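## Task

Lift the jars marked EGTA 2 M and EGTA 6 M from the cart and set both upright on the desk's mat. Every other labelled container stays where it is, and the cart must remain standing. A labelled container touching the floor means failure, and so does the robot toppling or finishing tilted.

## Robot and tools

Robot: the LinearBot has a base that can drive forward, sideways and turn in place, plus a column about 1.7 m high. A carriage slides on the column (lift_m, 0 to 1 m) and holds two identical six-joint arms, each with a two-finger gripper. Arm bases sit roughly 0.57 m + lift_m above the floor; carriage parts hang about 0.15 m lower. A hand reaches up to 0.78 m from its shoulder but only about 0.38 m below its arm base. The hand is about 0.16 m long and 0.1 m wide (0.14 m open). Parked arm joints 1 to 6: 0, 0.05, 0.05, 1.45, 0, 0. Cameras: carriage_camera (fixed, facing forward, tilted about 20 degrees down), left_wrist_camera and right_wrist_camera (looking past the fingertips).

Frames: base frame has its origin on the floor below the base centre, x forward, y left, z up, in metres. left_hand and right_hand readings are the midpoint between the finger pads in this frame; quat_wxyz gives hand orientation, hand z along the fingers, fingers opening along hand y. Readings tend to sit a little above the true hand, especially at long reach and under load. base_odometry is in the frame the base had at scene start, built from wheel turns only (slip counts as travel); heading in rad, left positive, -3.142 to 3.142.

Tool move: one action. "base" holds exactly one key, each a relative offset from the base's last reported position: translate_m (forward positive, -2 to 2 m), strafe_m (left positive, -2 to 2 m) or rotate_rad (counter-clockwise positive, -6.3 to 6.3 rad). "joints" is a single object keyed by joint name, giving absolute targets, not offsets: lift_m 0 to 1 m; for each arm (prefix left_ or right_) joint1_rad -2.617 to 3.054 (swing about vertical, 0 straight ahead, positive to the left), joint2_rad 0 to 3.141 (shoulder: 0 upper arm back and level, 1.57 vertical, 3.14 forward and level), joint3_rad 0 to 3.141 (elbow: 0 folded, 3.14 straight), joint4_rad -1.57 to 1.57 (wrist pitch, positive lifts fingertips), joint5_rad -1.57 to 1.57 (wrist yaw, positive swings fingertips to the right), joint6_rad -2.094 to 2.094 (roll about the finger axis, positive clockwise viewed from the forearm), gripper_m 0 to 0.093 m (pad gap). Omitted joints keep their earlier targets. "speeds" caps top speed for this action: translate_m and strafe_m 0.02 to 0.5 m/s, rotate_rad 0.05 to 1.57 rad/s, lift_m 0.08 to 0.25 m/s. "min_time_s" (0.1 to 8 s) sets a minimum duration for arm and gripper motions; using it keeps hand paths straighter. An action runs at most 15 s; base drives cut off at 14 s (time_out). "cameras" lists which images to return (omit or "all" for all, [] for none). A move with no action just reports state. Unknown keys make a call invalid; out-of-range values get it refused, and then the rest of that reply's move, wait and finished_scene calls are skipped.

Tool wait: seconds from 0 to 10, plus optional cameras; the robot keeps its last command. Tool zoom_image: camera name and region [x0, y0, x1, y1] in pixels of that camera's latest image (896x504, origin top-left), at most 504 by 504. Tool finished_scene: scene number 1 to 3; it closes the scene irreversibly and the result reports success. Only call it once both jars stand upright on the mat and will stay so without the robot.

Results: "move" reads done or the worst status. base_status and joint_status per motion: done (for the base, wheels turned the commanded amount, even with slip), off_target (stopped short, may still push), contact_stop or time_out (target dropped, holds position), not_followed (a safety check withheld arm targets, usually because the arms would come within millimetres of each other; free them one arm at a time, sending that arm its current readings with joint1 turned away). on_its_own lists uncommanded behaviour. motor_effort gives percent of maximum, with bracketed peak. Joint torques wrap at ±28 N m for joints 1 to 3. A gripping hand reads slightly narrower than the object; a reading of 0.000 to 0.002 means it closed on nothing. To release, command a gap well above the reading. MOTOR HOT appears at 75 °C; at 100 °C the arm goes limp for 30 to 60 s (OVER-TEMPERATURE FAULT, limit_stop_at_motor_heat), dropping anything held.

Cautions: time passes while you think and the robot holds its last command, so avoid leaving arms stretched out or loaded; park them to cool. Arms have no contact stop and will keep pressing, then snap to target once freed. Never let the arms strike or squeeze each other. The base only senses contact at its wheels; a drive can bend an arm or shove furniture and still report done. If pinned, back off about 0.2 m the way you came. Don't reverse beneath a desk edge. The robot tips most easily with a high carriage, outstretched or loaded arms, pushing, or abrupt stops; about 1.5 kg per hand with both arms forward can tip it, and only images show a lean. Avoid dropping jars, releasing them while moving, slamming, or hard pushes, and keep jars off the floor.

Each tool is called after "Call:" by a JSON object that holds its "api" and its "payload", one argument or row to a line.

## Session

Call:
{"api": "move", "payload": {

}}

Scene clock: 0.00 s.
Joint torques (N m): no reading
base_odometry: x=+0.000 y=+0.000 heading=+0.000
base_status: not commanded
joint_positions: lift_m=+0.300 left_joint1_rad=+0.005 left_joint2_rad=+0.063 left_joint3_rad=+0.036 left_joint4_rad=+1.440 left_joint5_rad=-0.025 left_joint6_rad=-0.026 left_gripper_m=+0.09396 right_joint1_rad=+0.007 right_joint2_rad=+0.030 right_joint3_rad=+0.039 right_joint4_rad=+1.440 right_joint5_rad=-0.019 right_joint6_rad=-0.003 right_gripper_m=+0.09396
joint_status: not commanded
motor_effort: lift_m=+40 drive_wheels=+4
left_hand: x=+0.2644 y=+0.3089 z=+1.3072 quat_wxyz=(+0.997, -0.014, +0.079, -0.010) (m; base frame)
right_hand: x=+0.2529 y=-0.3008 z=+1.3087 quat_wxyz=(+0.998, -0.010, +0.061, +0.003) (m; base frame)
pictures: carriage_camera, left_wrist_camera, right_wrist_camera
camera_calibration:
carriage_camera: T_world_to_cam=[[-0.0301167, -0.999264, -0.0237735, 0.0346004], [-0.352417, 0.0328724, -0.935266, 1.25939], [0.935359, -0.0197889, -0.353147, 0.333332], [0, 0, 0, 1]] pos_world=[0.133088, -0.000228057, 1.2964]
left_wrist_camera: T_world_to_cam=[[-0.00638314, -0.999939, 0.00898196, 0.300769], [0.696373, -0.0108911, -0.717597, 0.761213], [0.717651, 0.00167428, 0.696401, -0.978567], [0, 0, 0, 1]] pos_world=[0.174102, 0.31068, 1.22502]
right_wrist_camera: T_world_to_cam=[[0.0705529, -0.997508, 0.00073368, -0.3148], [0.755808, 0.0529776, -0.652647, 0.685796], [0.650982, 0.0466007, 0.757662, -1.01913], [0, 0, 0, 1]] pos_world=[0.167317, -0.302855, 1.21997]

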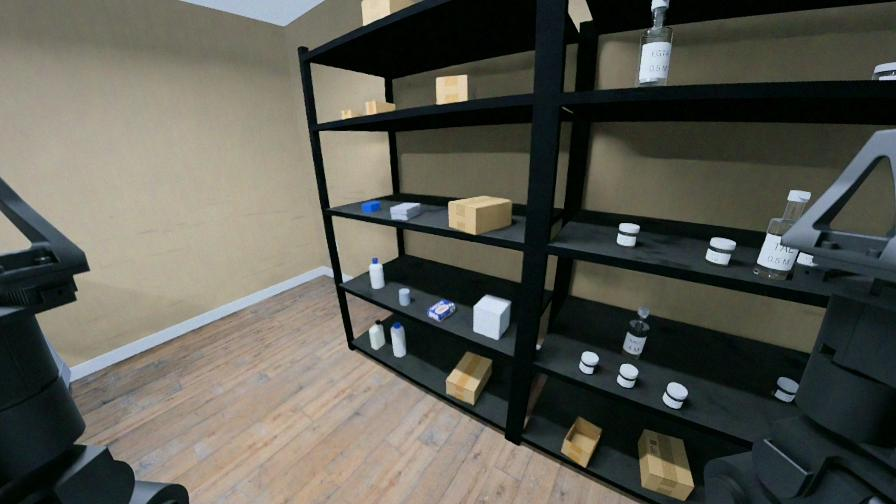

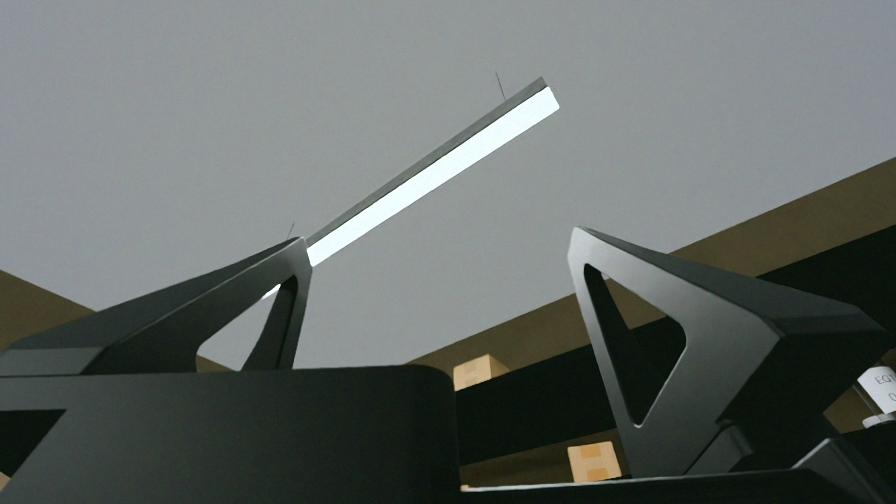

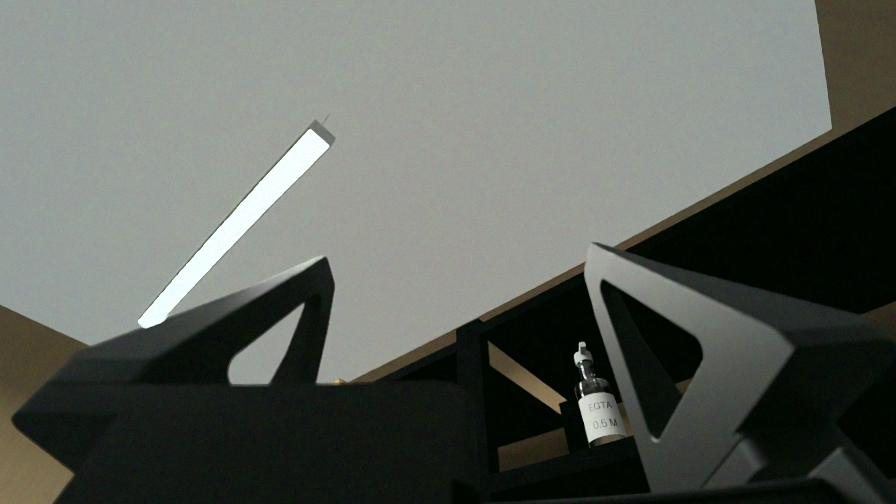

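Similar room. Turn left.

Call:
{"api": "move", "payload": {
  "base": {"rotate_rad":1.9},
  "cameras": ["carriage_camera"]
}}

Scene clock: 3.67 s.
Joint torques (N m): left_arm=[-0.44 4.21 5.29 -0.24 0.02 -0.04] | right_arm=[0.32 3.33 6.35 -0.2 0.09 0.06]
move: done
base_odometry: x=+0.000 y=+0.000 heading=+1.900
base_status: done
joint_positions: lift_m=+0.300 left_joint1_rad=+0.005 left_joint2_rad=+0.063 left_joint3_rad=+0.036 left_joint4_rad=+1.437 left_joint5_rad=-0.025 left_joint6_rad=-0.026 left_gripper_m=+0.09397 right_joint1_rad=+0.007 right_joint2_rad=+0.030 right_joint3_rad=+0.039 right_joint4_rad=+1.439 right_joint5_rad=-0.019 right_joint6_rad=-0.003 right_gripper_m=+0.09397
joint_status: not commanded
motor_effort: lift_m=+39(41) drive_wheels=+8(21)
left_hand: x=+0.2650 y=+0.3089 z=+1.3071 quat_wxyz=(+0.997, -0.014, +0.080, -0.010) (m; base frame)
right_hand: x=+0.2532 y=-0.3008 z=+1.3087 quat_wxyz=(+0.998, -0.010, +0.061, +0.003) (m; base frame)
pictures: carriage_camera
camera_calibration:
carriage_camera: T_world_to_cam=[[-0.0301167, -0.999264, -0.0237735, 0.0346004], [-0.352417, 0.0328724, -0.935266, 1.25939], [0.935359, -0.0197889, -0.353147, 0.333332], [0, 0, 0, 1]] pos_world=[0.133088, -0.000228057, 1.2964]

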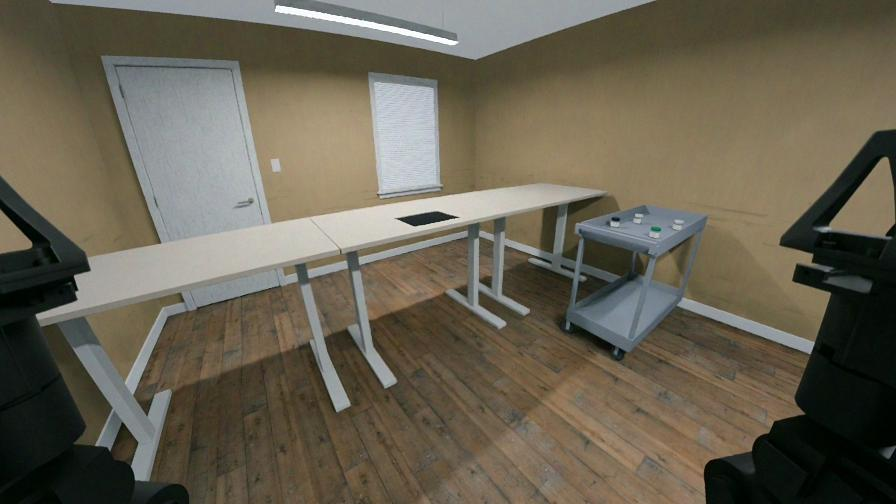

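Call:
{"api": "move", "payload": {
  "base": {"rotate_rad":0.52},
  "cameras": []
}}

Call:
{"api": "move", "payload": {
  "base": {"strafe_m":-1.5},
  "cameras": ["carriage_camera"]
}}

Call:
{"api": "zoom_image", "payload": {
  "camera": "carriage_camera",
  "region": [550, 240, 750, 360]
}}

Scene clock: 8.13 s.
Joint torques (N m): left_arm=[-0.39 4.21 5.29 -0.24 0.02 -0.04] | right_arm=[0.06 3.36 6.32 -0.21 0.09 0.06]
move: done
base_odometry: x=+0.000 y=+0.000 heading=+2.419
base_status: done
joint_positions: lift_m=+0.300 left_joint1_rad=+0.005 left_joint2_rad=+0.063 left_joint3_rad=+0.036 left_joint4_rad=+1.437 left_joint5_rad=-0.025 left_joint6_rad=-0.026 left_gripper_m=+0.09397 right_joint1_rad=+0.007 right_joint2_rad=+0.030 right_joint3_rad=+0.039 right_joint4_rad=+1.439 right_joint5_rad=-0.019 right_joint6_rad=-0.003 right_gripper_m=+0.09397
joint_status: not commanded
motor_effort: lift_m=+40(40) drive_wheels=+8(18)
left_hand: x=+0.2650 y=+0.3089 z=+1.3071 quat_wxyz=(+0.997, -0.014, +0.080, -0.010) (m; base frame)
right_hand: x=+0.2532 y=-0.3008 z=+1.3087 quat_wxyz=(+0.998, -0.010, +0.061, +0.003) (m; base frame)
pictures: none
No camera images: "cameras" was empty.

Scene clock: 13.40 s.
Joint torques (N m): left_arm=[-0.42 4.19 5.29 -0.24 0.04 -0.04] | right_arm=[0.23 3.36 6.35 -0.21 0.09 0.06]
move: done
base_odometry: x=+0.990 y=+1.127 heading=+2.420
base_status: done
joint_positions: lift_m=+0.300 left_joint1_rad=+0.005 left_joint2_rad=+0.063 left_joint3_rad=+0.036 left_joint4_rad=+1.437 left_joint5_rad=-0.025 left_joint6_rad=-0.026 left_gripper_m=+0.09397 right_joint1_rad=+0.007 right_joint2_rad=+0.030 right_joint3_rad=+0.039 right_joint4_rad=+1.439 right_joint5_rad=-0.019 right_joint6_rad=-0.003 right_gripper_m=+0.09397
joint_status: not commanded
motor_effort: lift_m=+39(41) drive_wheels=-4(24)
left_hand: x=+0.2650 y=+0.3089 z=+1.3071 quat_wxyz=(+0.997, -0.014, +0.080, -0.010) (m; base frame)
right_hand: x=+0.2532 y=-0.3008 z=+1.3087 quat_wxyz=(+0.998, -0.010, +0.061, +0.003) (m; base frame)
pictures: carriage_camera
camera_calibration:
carriage_camera: T_world_to_cam=[[-0.0301167, -0.999264, -0.0237735, 0.0346004], [-0.352417, 0.0328724, -0.935266, 1.25939], [0.935359, -0.0197889, -0.353147, 0.333332], [0, 0, 0, 1]] pos_world=[0.133088, -0.000228057, 1.2964]

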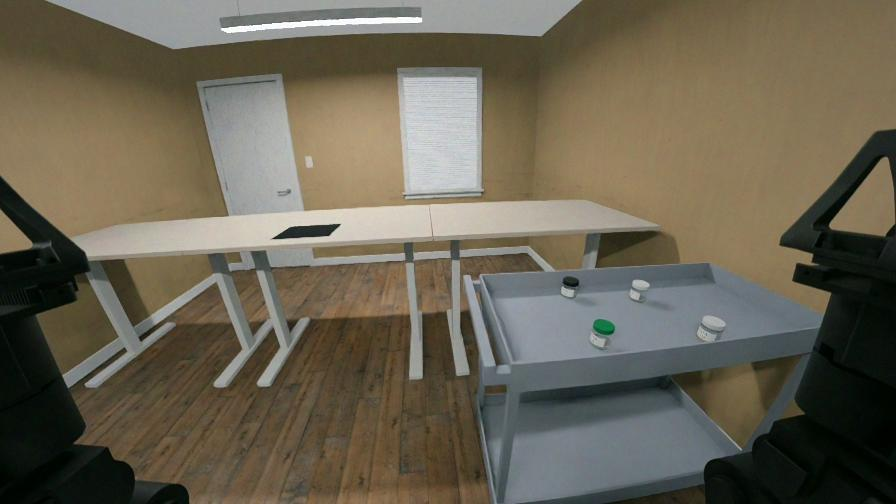

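Scaled by 2.520.

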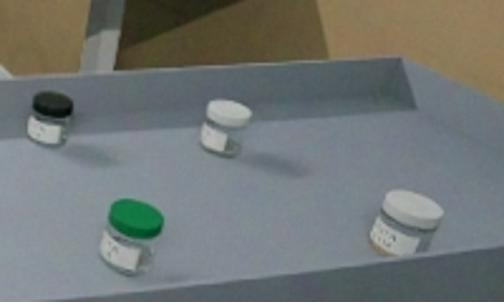

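Call:
{"api": "zoom_image", "payload": {
  "camera": "carriage_camera",
  "region": [690, 310, 730, 350]
}}

Call:
{"api": "zoom_image", "payload": {
  "camera": "carriage_camera",
  "region": [580, 315, 620, 355]
}}

Call:
{"api": "zoom_image", "payload": {
  "camera": "carriage_camera",
  "region": [620, 270, 660, 310]
}}

Call:
{"api": "zoom_image", "payload": {
  "camera": "carriage_camera",
  "region": [550, 268, 590, 308]
}}

Scaled by 12.600.

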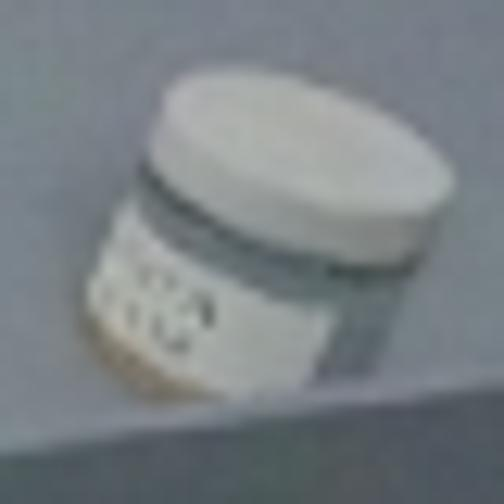

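Scaled by 12.600.

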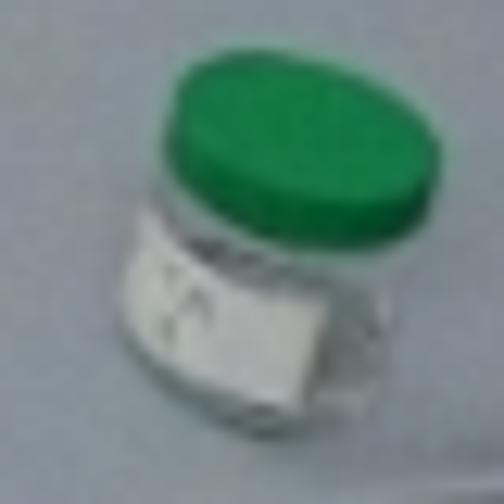

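Scaled by 12.600.

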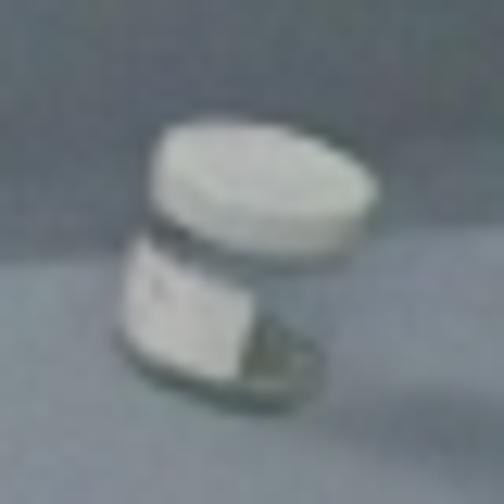

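Scaled by 12.600.

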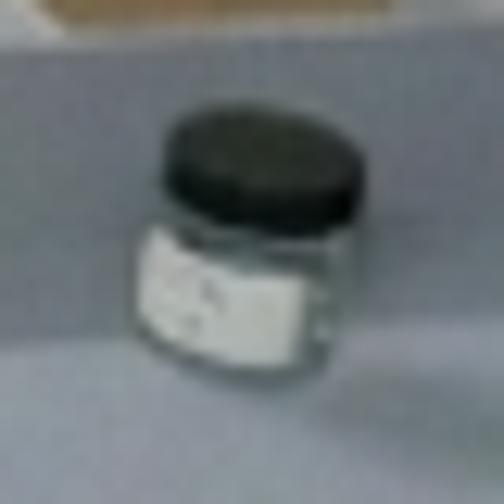

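Call:
{"api": "move", "payload": {
  "base": {"rotate_rad":0.06},
  "joints": {"right_joint2_rad":1.2,"right_joint3_rad":0.9,"right_joint4_rad":-0.3,"right_joint5_rad":0.5},
  "cameras": ["right_wrist_camera"]
}}

Call:
{"api": "zoom_image", "payload": {
  "camera": "right_wrist_camera",
  "region": [300, 80, 700, 300]
}}

Scene clock: 18.20 s.
Joint torques (N m): left_arm=[-0.43 4.21 5.27 -0.24 0.02 -0.03] | right_arm=[0.21 -3.58 10.35 2.26 0.38 0.09]
move: done
base_odometry: x=+0.991 y=+1.127 heading=+2.480
base_status: done
joint_positions: lift_m=+0.300 left_joint1_rad=+0.005 left_joint2_rad=+0.063 left_joint3_rad=+0.036 left_joint4_rad=+1.437 left_joint5_rad=-0.025 left_joint6_rad=-0.026 left_gripper_m=+0.09397 right_joint1_rad=+0.007 right_joint2_rad=+1.194 right_joint3_rad=+0.873 right_joint4_rad=-0.288 right_joint5_rad=+0.484 right_joint6_rad=-0.003 right_gripper_m=+0.09398
joint_status: all done
motor_effort: lift_m=+40(41) drive_wheels=-2(7)
left_hand: x=+0.2650 y=+0.3089 z=+1.3071 quat_wxyz=(+0.997, -0.014, +0.080, -0.010) (m; base frame)
right_hand: x=+0.5828 y=-0.3817 z=+1.0905 quat_wxyz=(+0.450, +0.106, +0.861, -0.211) (m; base frame)
pictures: right_wrist_camera
camera_calibration:
right_wrist_camera: T_world_to_cam=[[-0.418208, -0.881465, 0.219365, -0.327828], [-0.857408, 0.30333, -0.415744, 1.07573], [0.299924, -0.361953, -0.88263, 0.772596], [0, 0, 0, 1]] pos_world=[0.553515, -0.335626, 1.20106]

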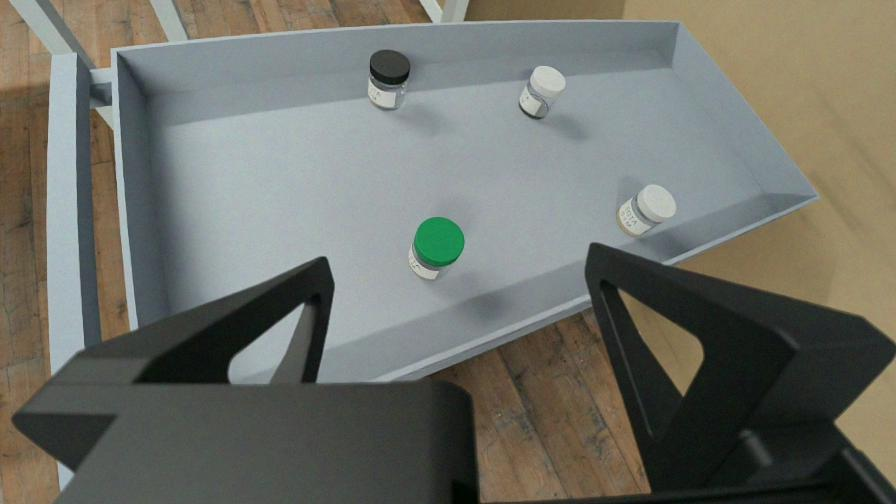

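Scaled by 1.260.

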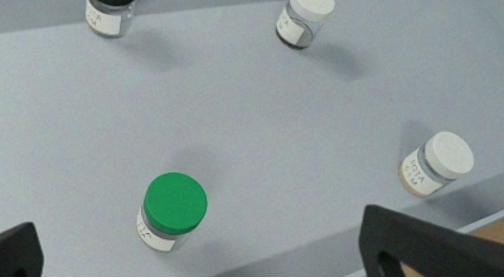

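Call:
{"api": "zoom_image", "payload": {
  "camera": "right_wrist_camera",
  "region": [610, 180, 680, 245]
}}

Call:
{"api": "zoom_image", "payload": {
  "camera": "right_wrist_camera",
  "region": [400, 230, 460, 285]
}}

Call:
{"api": "zoom_image", "payload": {
  "camera": "right_wrist_camera",
  "region": [510, 70, 570, 125]
}}

Call:
{"api": "zoom_image", "payload": {
  "camera": "right_wrist_camera",
  "region": [360, 60, 420, 115]
}}

Scaled by 7.200.

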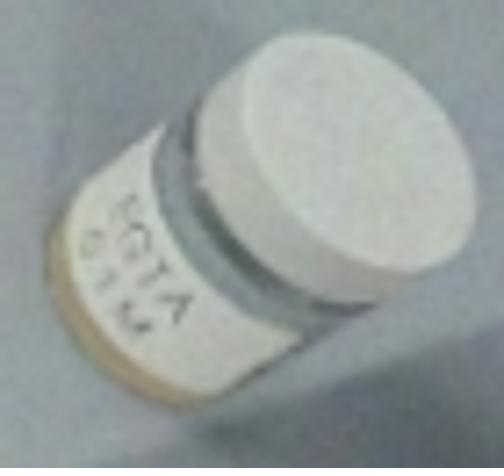

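Scaled by 8.400.

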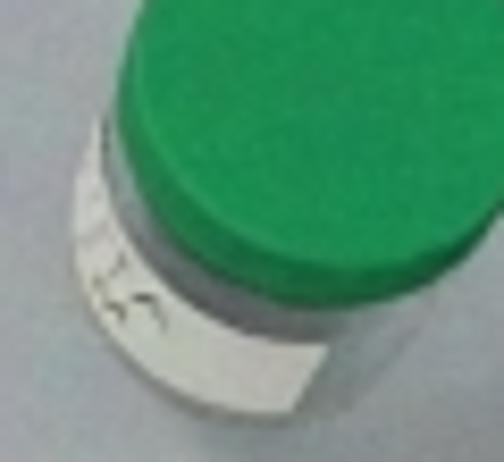

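Scaled by 8.400.

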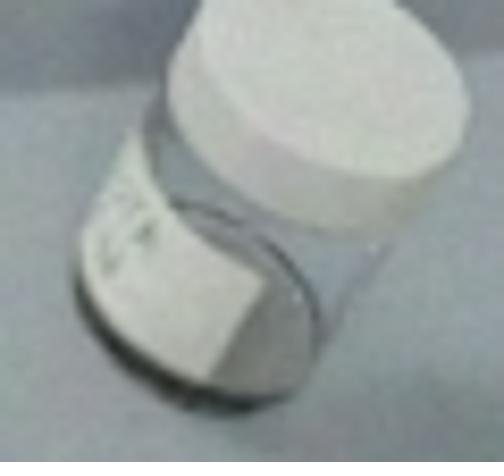

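Scaled by 8.400.

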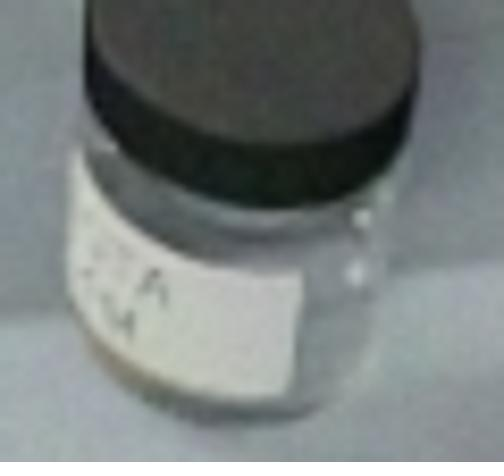

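Call:
{"api": "move", "payload": {
  "joints": {"right_joint2_rad":0.05,"right_joint3_rad":0.05,"right_joint4_rad":1.45,"right_joint5_rad":0,"left_joint1_rad":-0.35,"left_joint2_rad":1.9,"left_joint3_rad":1.5,"left_joint4_rad":-0.2,"left_joint5_rad":0.8},
  "cameras": ["left_wrist_camera"]
}}

Call:
{"api": "zoom_image", "payload": {
  "camera": "left_wrist_camera",
  "region": [200, 80, 700, 350]
}}

Scene clock: 21.97 s.
Joint torques (N m): left_arm=[-0.75 -11.44 9.47 1.56 0.31 -0.01] | right_arm=[0.21 2.51 5.38 -0.05 -0.14 0.06]
move: done
base_odometry: x=+0.991 y=+1.127 heading=+2.480
base_status: not commanded
joint_positions: lift_m=+0.300 left_joint1_rad=-0.346 left_joint2_rad=+1.898 left_joint3_rad=+1.464 left_joint4_rad=-0.194 left_joint5_rad=+0.786 left_joint6_rad=-0.026 left_gripper_m=+0.09398 right_joint1_rad=+0.007 right_joint2_rad=+0.057 right_joint3_rad=+0.056 right_joint4_rad=+1.437 right_joint5_rad=+0.016 right_joint6_rad=-0.003 right_gripper_m=+0.09398
joint_status: all done
motor_effort: lift_m=+40(41) drive_wheels=-1(2)
left_hand: x=+0.6614 y=+0.0169 z=+1.0810 quat_wxyz=(+0.349, +0.303, +0.785, -0.413) (m; base frame)
right_hand: x=+0.2570 y=-0.3069 z=+1.3130 quat_wxyz=(+0.998, +0.008, +0.067, +0.001) (m; base frame)
pictures: left_wrist_camera
camera_calibration:
left_wrist_camera: T_world_to_cam=[[-0.776032, -0.45796, 0.433643, 0.0541827], [-0.621102, 0.674379, -0.399306, 0.835008], [-0.109573, -0.579211, -0.80778, 1.07745], [0, 0, 0, 1]] pos_world=[0.678733, 0.0857745, 1.18027]

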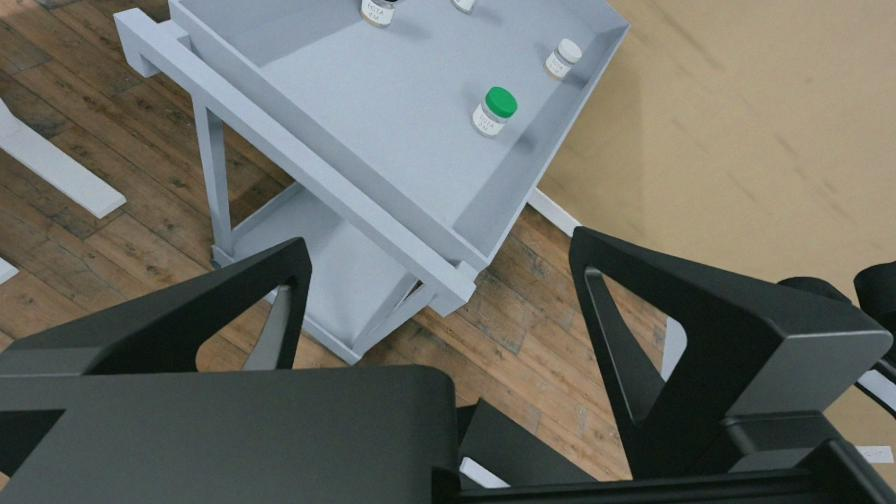

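Scaled by 1.008.

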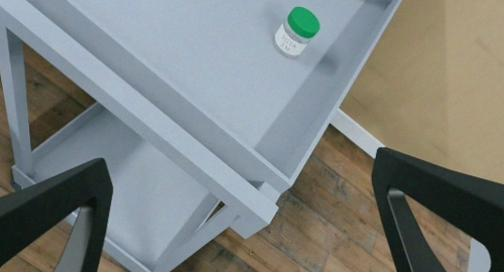

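Raise wrist a bit.

Call:
{"api": "move", "payload": {
  "joints": {"left_joint4_rad":0.15},
  "cameras": ["left_wrist_camera"]
}}

Call:
{"api": "zoom_image", "payload": {
  "camera": "left_wrist_camera",
  "region": [320, 90, 400, 160]
}}

Call:
{"api": "zoom_image", "payload": {
  "camera": "left_wrist_camera",
  "region": [400, 60, 520, 180]
}}

Scene clock: 23.60 s.
Joint torques (N m): left_arm=[-0.77 -11.6 9.59 1.96 0.25 -0.02] | right_arm=[0.21 2.52 5.41 -0.02 -0.09 0.06]
move: done
base_odometry: x=+0.991 y=+1.127 heading=+2.480
base_status: not commanded
joint_positions: lift_m=+0.300 left_joint1_rad=-0.346 left_joint2_rad=+1.898 left_joint3_rad=+1.464 left_joint4_rad=+0.129 left_joint5_rad=+0.787 left_joint6_rad=-0.026 left_gripper_m=+0.09398 right_joint1_rad=+0.007 right_joint2_rad=+0.057 right_joint3_rad=+0.056 right_joint4_rad=+1.438 right_joint5_rad=+0.015 right_joint6_rad=-0.003 right_gripper_m=+0.09398
joint_status: all done
motor_effort: lift_m=+40(41) drive_wheels=-1(2)
left_hand: x=+0.6878 y=+0.0071 z=+1.1372 quat_wxyz=(+0.480, +0.342, +0.699, -0.405) (m; base frame)
right_hand: x=+0.2566 y=-0.3068 z=+1.3131 quat_wxyz=(+0.998, +0.007, +0.067, +0.002) (m; base frame)
pictures: left_wrist_camera
camera_calibration:
left_wrist_camera: T_world_to_cam=[[-0.878241, -0.419934, 0.228796, 0.348821], [-0.461228, 0.617411, -0.637238, 1.04149], [0.126336, -0.665176, -0.735921, 0.87681], [0, 0, 0, 1]] pos_world=[0.67594, 0.0866889, 1.22913]

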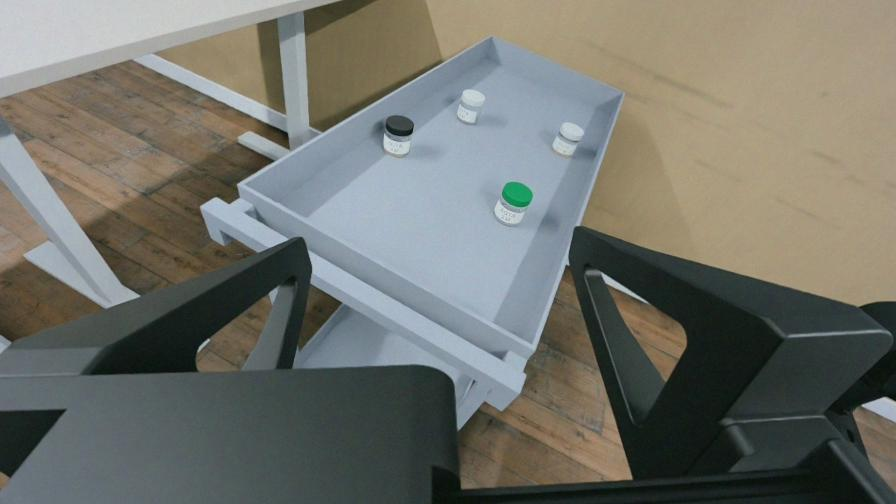

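Scaled by 6.300.

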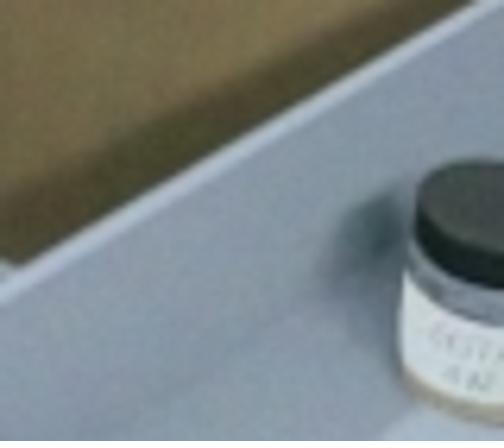

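Scaled by 4.200.

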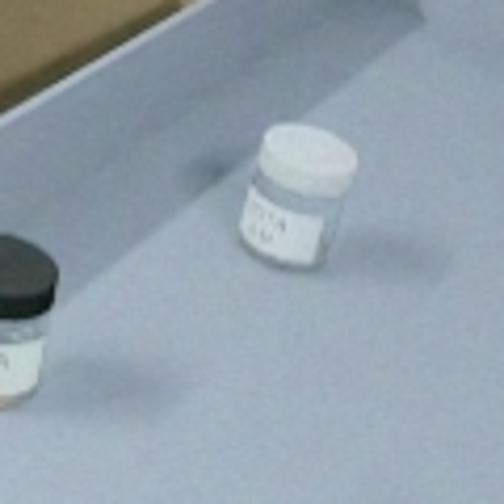

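Call:
{"api": "zoom_image", "payload": {
  "camera": "left_wrist_camera",
  "region": [380, 128, 416, 164]
}}

Call:
{"api": "zoom_image", "payload": {
  "camera": "left_wrist_camera",
  "region": [490, 190, 526, 226]
}}

Call:
{"api": "zoom_image", "payload": {
  "camera": "left_wrist_camera",
  "region": [452, 96, 488, 132]
}}

Call:
{"api": "zoom_image", "payload": {
  "camera": "left_wrist_camera",
  "region": [545, 126, 581, 162]
}}

Scaled by 14.000.

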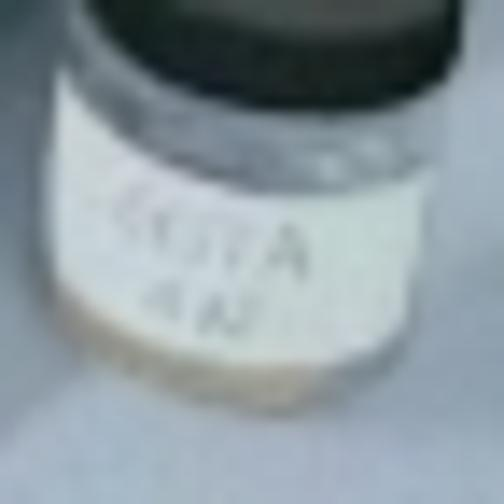

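Scaled by 14.000.

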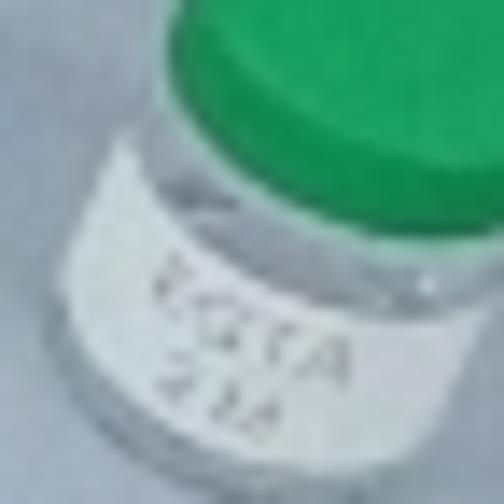

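Scaled by 14.000.

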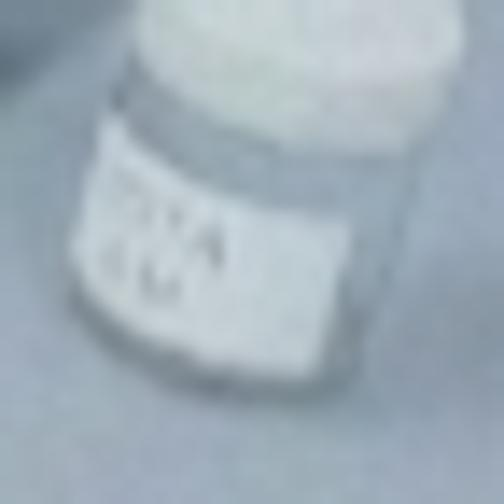

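Scaled by 14.000.

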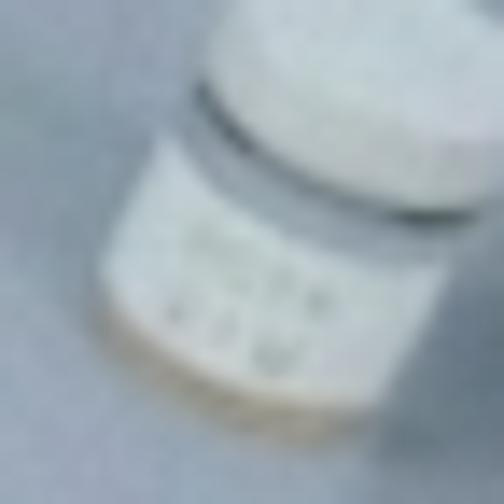

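Call:
{"api": "move", "payload": {
  "joints": {"left_joint1_rad":-0.15,"left_joint2_rad":2.5,"left_joint3_rad":2.05,"left_joint4_rad":0,"left_joint5_rad":0.95},
  "cameras": ["left_wrist_camera"]
}}

Call:
{"api": "zoom_image", "payload": {
  "camera": "left_wrist_camera",
  "region": [300, 50, 620, 300]
}}

Scene clock: 26.47 s.
Joint torques (N m): left_arm=[-0.54 -16.95 9.22 1.64 0.32 -0.01] | right_arm=[0.21 2.51 5.41 -0.05 -0.08 0.06]
move: done
base_odometry: x=+0.991 y=+1.127 heading=+2.480
base_status: not commanded
joint_positions: lift_m=+0.300 left_joint1_rad=-0.145 left_joint2_rad=+2.503 left_joint3_rad=+2.016 left_joint4_rad=-0.003 left_joint5_rad=+0.936 left_joint6_rad=-0.026 left_gripper_m=+0.09398 right_joint1_rad=+0.007 right_joint2_rad=+0.057 right_joint3_rad=+0.056 right_joint4_rad=+1.439 right_joint5_rad=+0.014 right_joint6_rad=-0.003 right_gripper_m=+0.09398
joint_status: all done
motor_effort: lift_m=+40(40) drive_wheels=-1(2)
left_hand: x=+0.8275 y=+0.0759 z=+1.0076 quat_wxyz=(+0.424, +0.277, +0.750, -0.425) (m; base frame)
right_hand: x=+0.2563 y=-0.3065 z=+1.3131 quat_wxyz=(+0.998, +0.007, +0.066, +0.002) (m; base frame)
pictures: left_wrist_camera
camera_calibration:
left_wrist_camera: T_world_to_cam=[[-0.790002, -0.468594, 0.395369, 0.292824], [-0.612604, 0.577254, -0.539902, 1.01106], [0.0247667, -0.668729, -0.743094, 0.900984], [0, 0, 0, 1]] pos_world=[0.828395, 0.156092, 1.09961]

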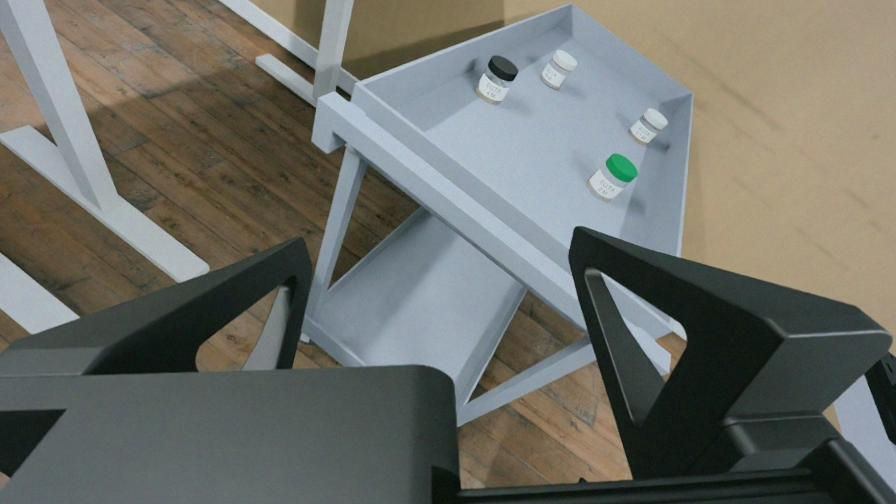

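Scaled by 1.575.

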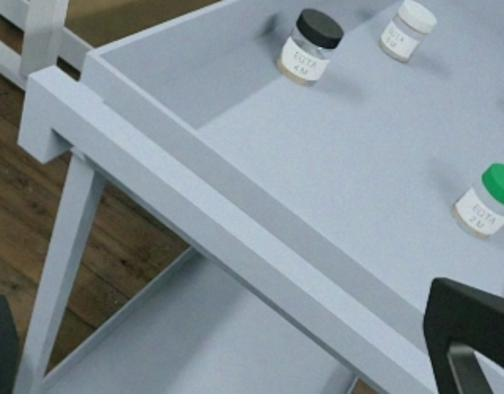

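Call:
{"api": "zoom_image", "payload": {
  "camera": "left_wrist_camera",
  "region": [474, 72, 514, 108]
}}

Call:
{"api": "zoom_image", "payload": {
  "camera": "left_wrist_camera",
  "region": [536, 56, 576, 96]
}}

Scaled by 12.600.

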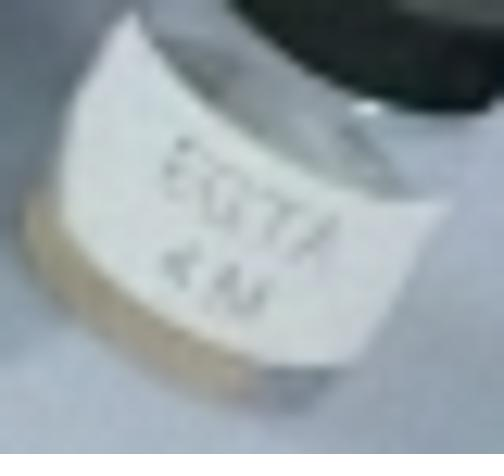

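Scaled by 12.600.

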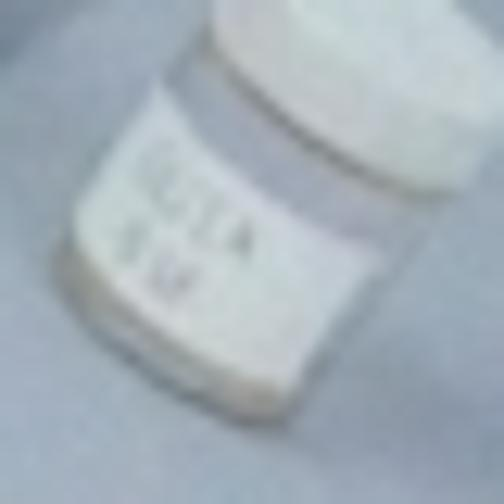

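Call:
{"api": "move", "payload": {
  "base": {"strafe_m":-0.46},
  "joints": {"lift_m":0.37,"left_joint1_rad":0,"left_joint2_rad":1.57,"left_joint3_rad":1.57,"left_joint4_rad":-1.5,"left_joint5_rad":0},
  "cameras": []
}}

Call:
{"api": "move", "payload": {
  "base": {"translate_m":0.17},
  "joints": {"right_joint1_rad":0,"right_joint2_rad":2.6,"right_joint3_rad":2.375,"right_joint4_rad":-1.335,"right_joint5_rad":0},
  "cameras": ["right_wrist_camera","carriage_camera"]
}}

Scene clock: 32.33 s.
Joint torques (N m): left_arm=[0.03 -9.48 4.55 0.34 -0.1 -0.04] | right_arm=[0.21 2.73 6.02 -0.05 -0.06 0.06]
move: done
base_odometry: x=+1.273 y=+1.490 heading=+2.480
base_status: done
joint_positions: lift_m=+0.370 left_joint1_rad=-0.005 left_joint2_rad=+1.594 left_joint3_rad=+1.581 left_joint4_rad=-1.491 left_joint5_rad=+0.012 left_joint6_rad=-0.026 left_gripper_m=+0.09398 right_joint1_rad=+0.008 right_joint2_rad=+0.054 right_joint3_rad=+0.049 right_joint4_rad=+1.441 right_joint5_rad=+0.013 right_joint6_rad=-0.003 right_gripper_m=+0.09398
joint_status: all done
motor_effort: lift_m=+42(50) drive_wheels=-4(25)
left_hand: x=+0.5107 y=+0.3008 z=+1.1400 quat_wxyz=(+0.033, -0.010, +0.999, -0.007) (m; base frame)
right_hand: x=+0.2571 y=-0.3063 z=+1.3811 quat_wxyz=(+0.998, +0.006, +0.067, +0.002) (m; base frame)
pictures: none
No camera images: "cameras" was empty.

Scene clock: 34.87 s.
Joint torques (N m): left_arm=[0.05 -9.18 4.49 0.4 -0.08 -0.04] | right_arm=[-0.58 -12.42 8.58 0.35 -0.03 0.06]
move: done
base_odometry: x=+1.139 y=+1.594 heading=+2.480
base_status: done
joint_positions: lift_m=+0.370 left_joint1_rad=-0.005 left_joint2_rad=+1.591 left_joint3_rad=+1.581 left_joint4_rad=-1.499 left_joint5_rad=+0.010 left_joint6_rad=-0.026 left_gripper_m=+0.09398 right_joint1_rad=+0.008 right_joint2_rad=+2.589 right_joint3_rad=+2.352 right_joint4_rad=-1.321 right_joint5_rad=+0.012 right_joint6_rad=-0.003 right_gripper_m=+0.09398
joint_status: all done
motor_effort: lift_m=+42(43) drive_wheels=-3(19)
left_hand: x=+0.5086 y=+0.3012 z=+1.1405 quat_wxyz=(+0.031, -0.010, +0.999, -0.006) (m; base frame)
right_hand: x=+0.7227 y=-0.3026 z=+0.9580 quat_wxyz=(+0.007, -0.005, +1.000, -0.006) (m; base frame)
pictures: carriage_camera, right_wrist_camera
camera_calibration:
carriage_camera: T_world_to_cam=[[-0.0301167, -0.999264, -0.0237735, 0.0362604], [-0.352417, 0.0328724, -0.935266, 1.3247], [0.935359, -0.0197889, -0.353147, 0.357991], [0, 0, 0, 1]] pos_world=[0.133088, -0.000228057, 1.36623]
right_wrist_camera: T_world_to_cam=[[-0.0552178, -0.998224, 0.0223504, -0.279503], [-0.837692, 0.0584956, 0.543001, 0.109795], [-0.543345, 0.0112606, -0.839434, 1.32332], [0, 0, 0, 1]] pos_world=[0.795557, -0.300331, 1.05746]

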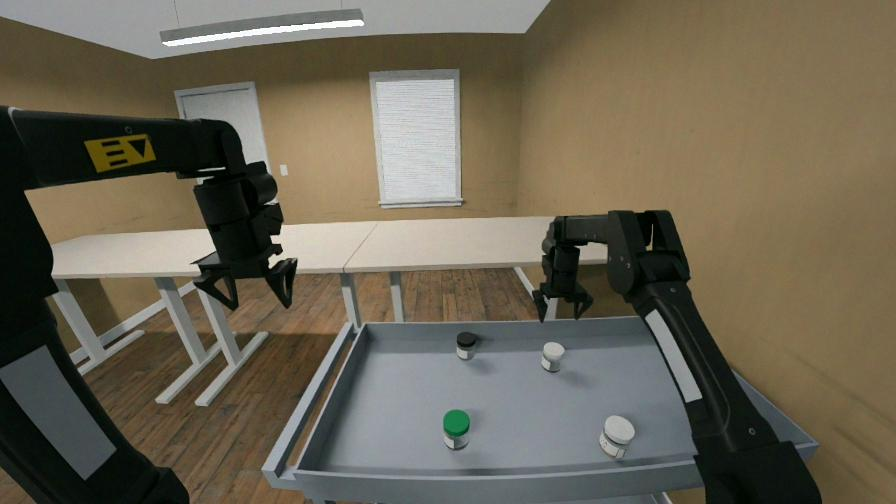

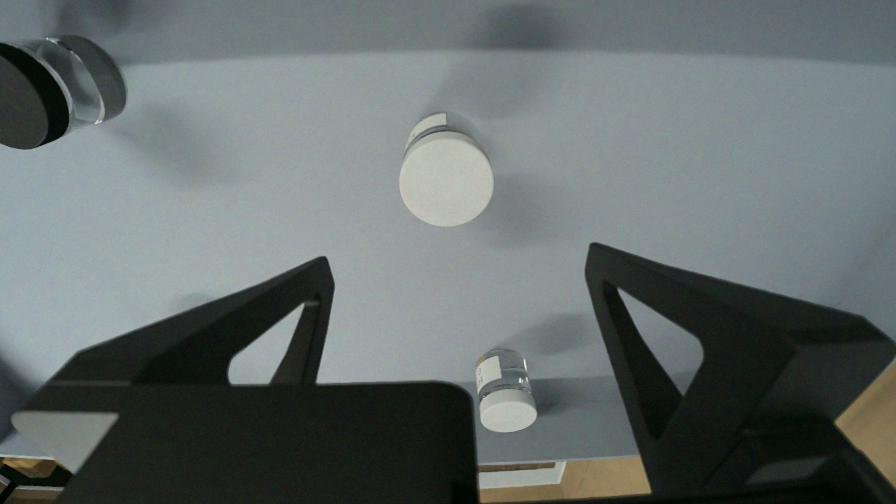

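Call:
{"api": "move", "payload": {
  "joints": {"right_joint2_rad":2.515,"right_joint3_rad":2.29,"lift_m":0.27},
  "cameras": ["right_wrist_camera"]
}}

Scene clock: 36.77 s.
Joint torques (N m): left_arm=[0.02 -8.64 4.96 0.38 -0.08 -0.04] | right_arm=[-0.61 -16.98 6.65 0.3 -0.03 0.06]
move: done
base_odometry: x=+1.139 y=+1.594 heading=+2.480
base_status: not commanded
joint_positions: lift_m=+0.270 left_joint1_rad=-0.005 left_joint2_rad=+1.586 left_joint3_rad=+1.576 left_joint4_rad=-1.499 left_joint5_rad=+0.010 left_joint6_rad=-0.026 left_gripper_m=+0.09398 right_joint1_rad=+0.008 right_joint2_rad=+2.556 right_joint3_rad=+2.289 right_joint4_rad=-1.328 right_joint5_rad=+0.012 right_joint6_rad=-0.003 right_gripper_m=+0.09398
joint_status: all done
motor_effort: lift_m=+35(37) drive_wheels=-2(7)
left_hand: x=+0.5071 y=+0.3012 z=+1.0408 quat_wxyz=(+0.030, -0.010, +0.999, -0.005) (m; base frame)
right_hand: x=+0.7086 y=-0.3027 z=+0.8581 quat_wxyz=(-0.012, -0.006, +1.000, -0.006) (m; base frame)
pictures: right_wrist_camera
camera_calibration:
right_wrist_camera: T_world_to_cam=[[-0.0543196, -0.998217, 0.024735, -0.280841], [-0.816374, 0.0586608, 0.574536, 0.110097], [-0.574963, 0.0110155, -0.818105, 1.23579], [0, 0, 0, 1]] pos_world=[0.78516, -0.300411, 0.9547]

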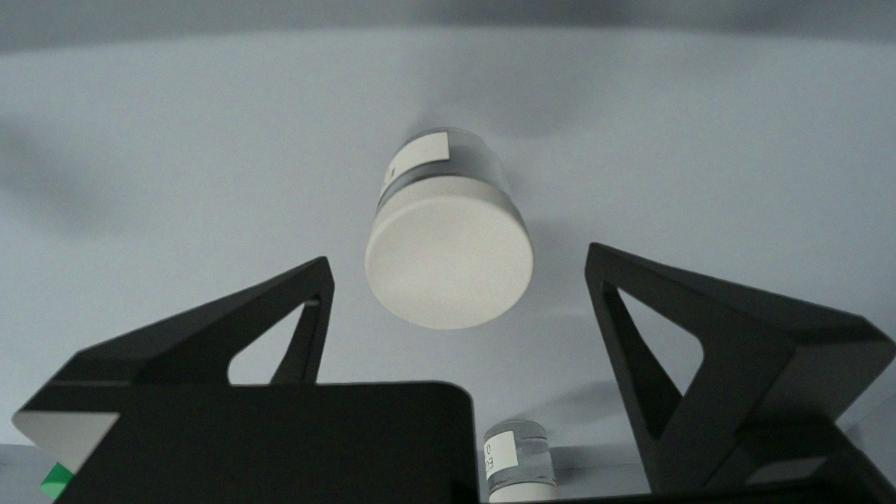

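Call:
{"api": "move", "payload": {
  "joints": {"lift_m":0.227,"right_joint1_rad":0.015},
  "speeds": {"lift_m":0.1},
  "cameras": ["right_wrist_camera"]
}}

Call:
{"api": "move", "payload": {
  "joints": {"right_gripper_m":0.048},
  "min_time_s": 1.7,
  "cameras": ["right_wrist_camera"]
}}

Scene clock: 38.97 s.
Joint torques (N m): left_arm=[0.05 -8.64 4.96 0.44 -0.08 -0.04] | right_arm=[0.92 -15.99 6.72 0.27 -0.03 0.07]
move: done
base_odometry: x=+1.139 y=+1.594 heading=+2.480
base_status: not commanded
joint_positions: lift_m=+0.227 left_joint1_rad=-0.005 left_joint2_rad=+1.586 left_joint3_rad=+1.576 left_joint4_rad=-1.500 left_joint5_rad=+0.010 left_joint6_rad=-0.026 left_gripper_m=+0.09398 right_joint1_rad=+0.008 right_joint2_rad=+2.546 right_joint3_rad=+2.288 right_joint4_rad=-1.328 right_joint5_rad=+0.012 right_joint6_rad=-0.003 right_gripper_m=+0.09398
joint_status: all done
motor_effort: lift_m=+36(37) drive_wheels=-3(7)
left_hand: x=+0.5070 y=+0.3012 z=+0.9978 quat_wxyz=(+0.030, -0.010, +0.999, -0.005) (m; base frame)
right_hand: x=+0.7093 y=-0.3027 z=+0.8194 quat_wxyz=(-0.008, -0.006, +1.000, -0.006) (m; base frame)
pictures: right_wrist_camera
camera_calibration:
right_wrist_camera: T_world_to_cam=[[-0.0545342, -0.998219, 0.0241896, -0.279239], [-0.821384, 0.058622, 0.567356, 0.142339], [-0.567763, 0.0110713, -0.823118, 1.20363], [0, 0, 0, 1]] pos_world=[0.785061, -0.300412, 0.916723]

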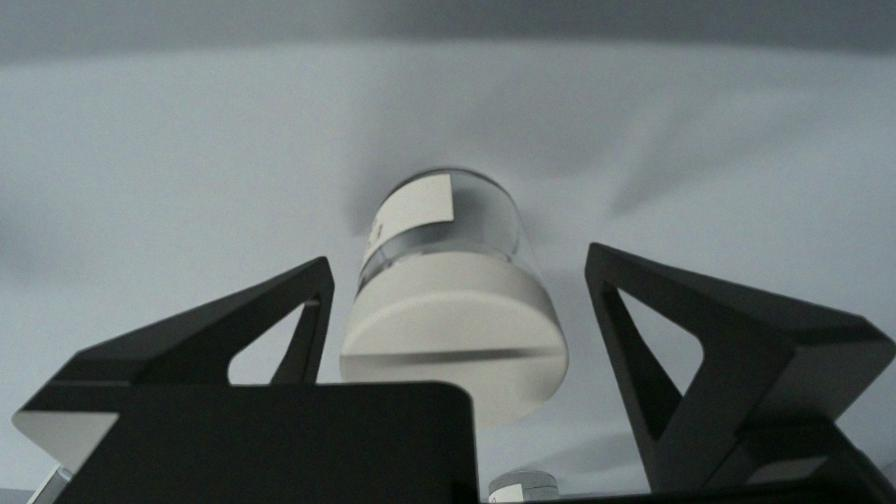

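Scene clock: 40.97 s.
Joint torques (N m): left_arm=[0.03 -8.65 4.96 0.4 -0.08 -0.04] | right_arm=[0.95 -15.99 6.75 0.31 -0.03 0.06]
move: off_target
base_odometry: x=+1.139 y=+1.594 heading=+2.480
base_status: not commanded
joint_positions: lift_m=+0.227 left_joint1_rad=-0.005 left_joint2_rad=+1.586 left_joint3_rad=+1.576 left_joint4_rad=-1.500 left_joint5_rad=+0.010 left_joint6_rad=-0.026 left_gripper_m=+0.09398 right_joint1_rad=+0.008 right_joint2_rad=+2.546 right_joint3_rad=+2.288 right_joint4_rad=-1.328 right_joint5_rad=+0.012 right_joint6_rad=-0.003 right_gripper_m=+0.05433
joint_status: right_gripper_m off_target (ended at +0.05435, target +0.04800)
motor_effort: lift_m=+37(37) drive_wheels=+7(7)
left_hand: x=+0.5070 y=+0.3012 z=+0.9978 quat_wxyz=(+0.030, -0.010, +0.999, -0.005) (m; base frame)
right_hand: x=+0.7093 y=-0.3026 z=+0.8194 quat_wxyz=(-0.008, -0.006, +1.000, -0.006) (m; base frame)
pictures: right_wrist_camera
camera_calibration:
right_wrist_camera: T_world_to_cam=[[-0.0545462, -0.998236, 0.0234285, -0.278482], [-0.82138, 0.0581992, 0.567405, 0.14216], [-0.567768, 0.0117061, -0.823105, 1.20381], [0, 0, 0, 1]] pos_world=[0.785061, -0.300356, 0.916723]

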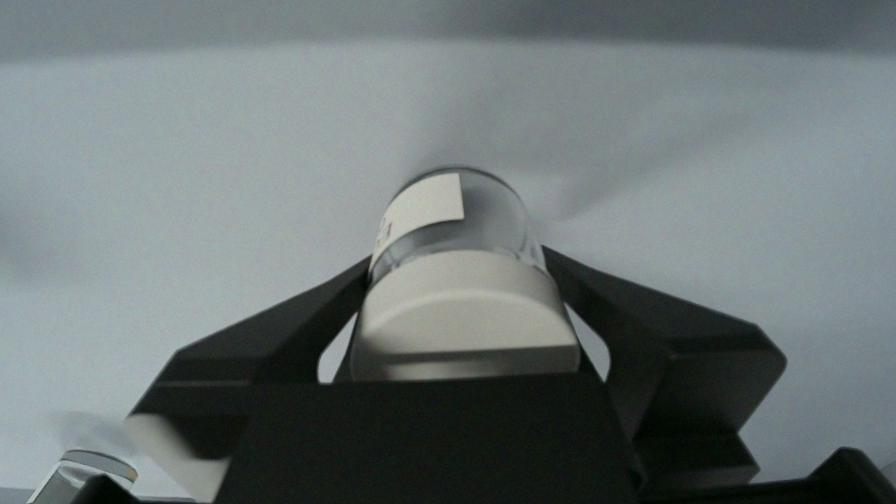

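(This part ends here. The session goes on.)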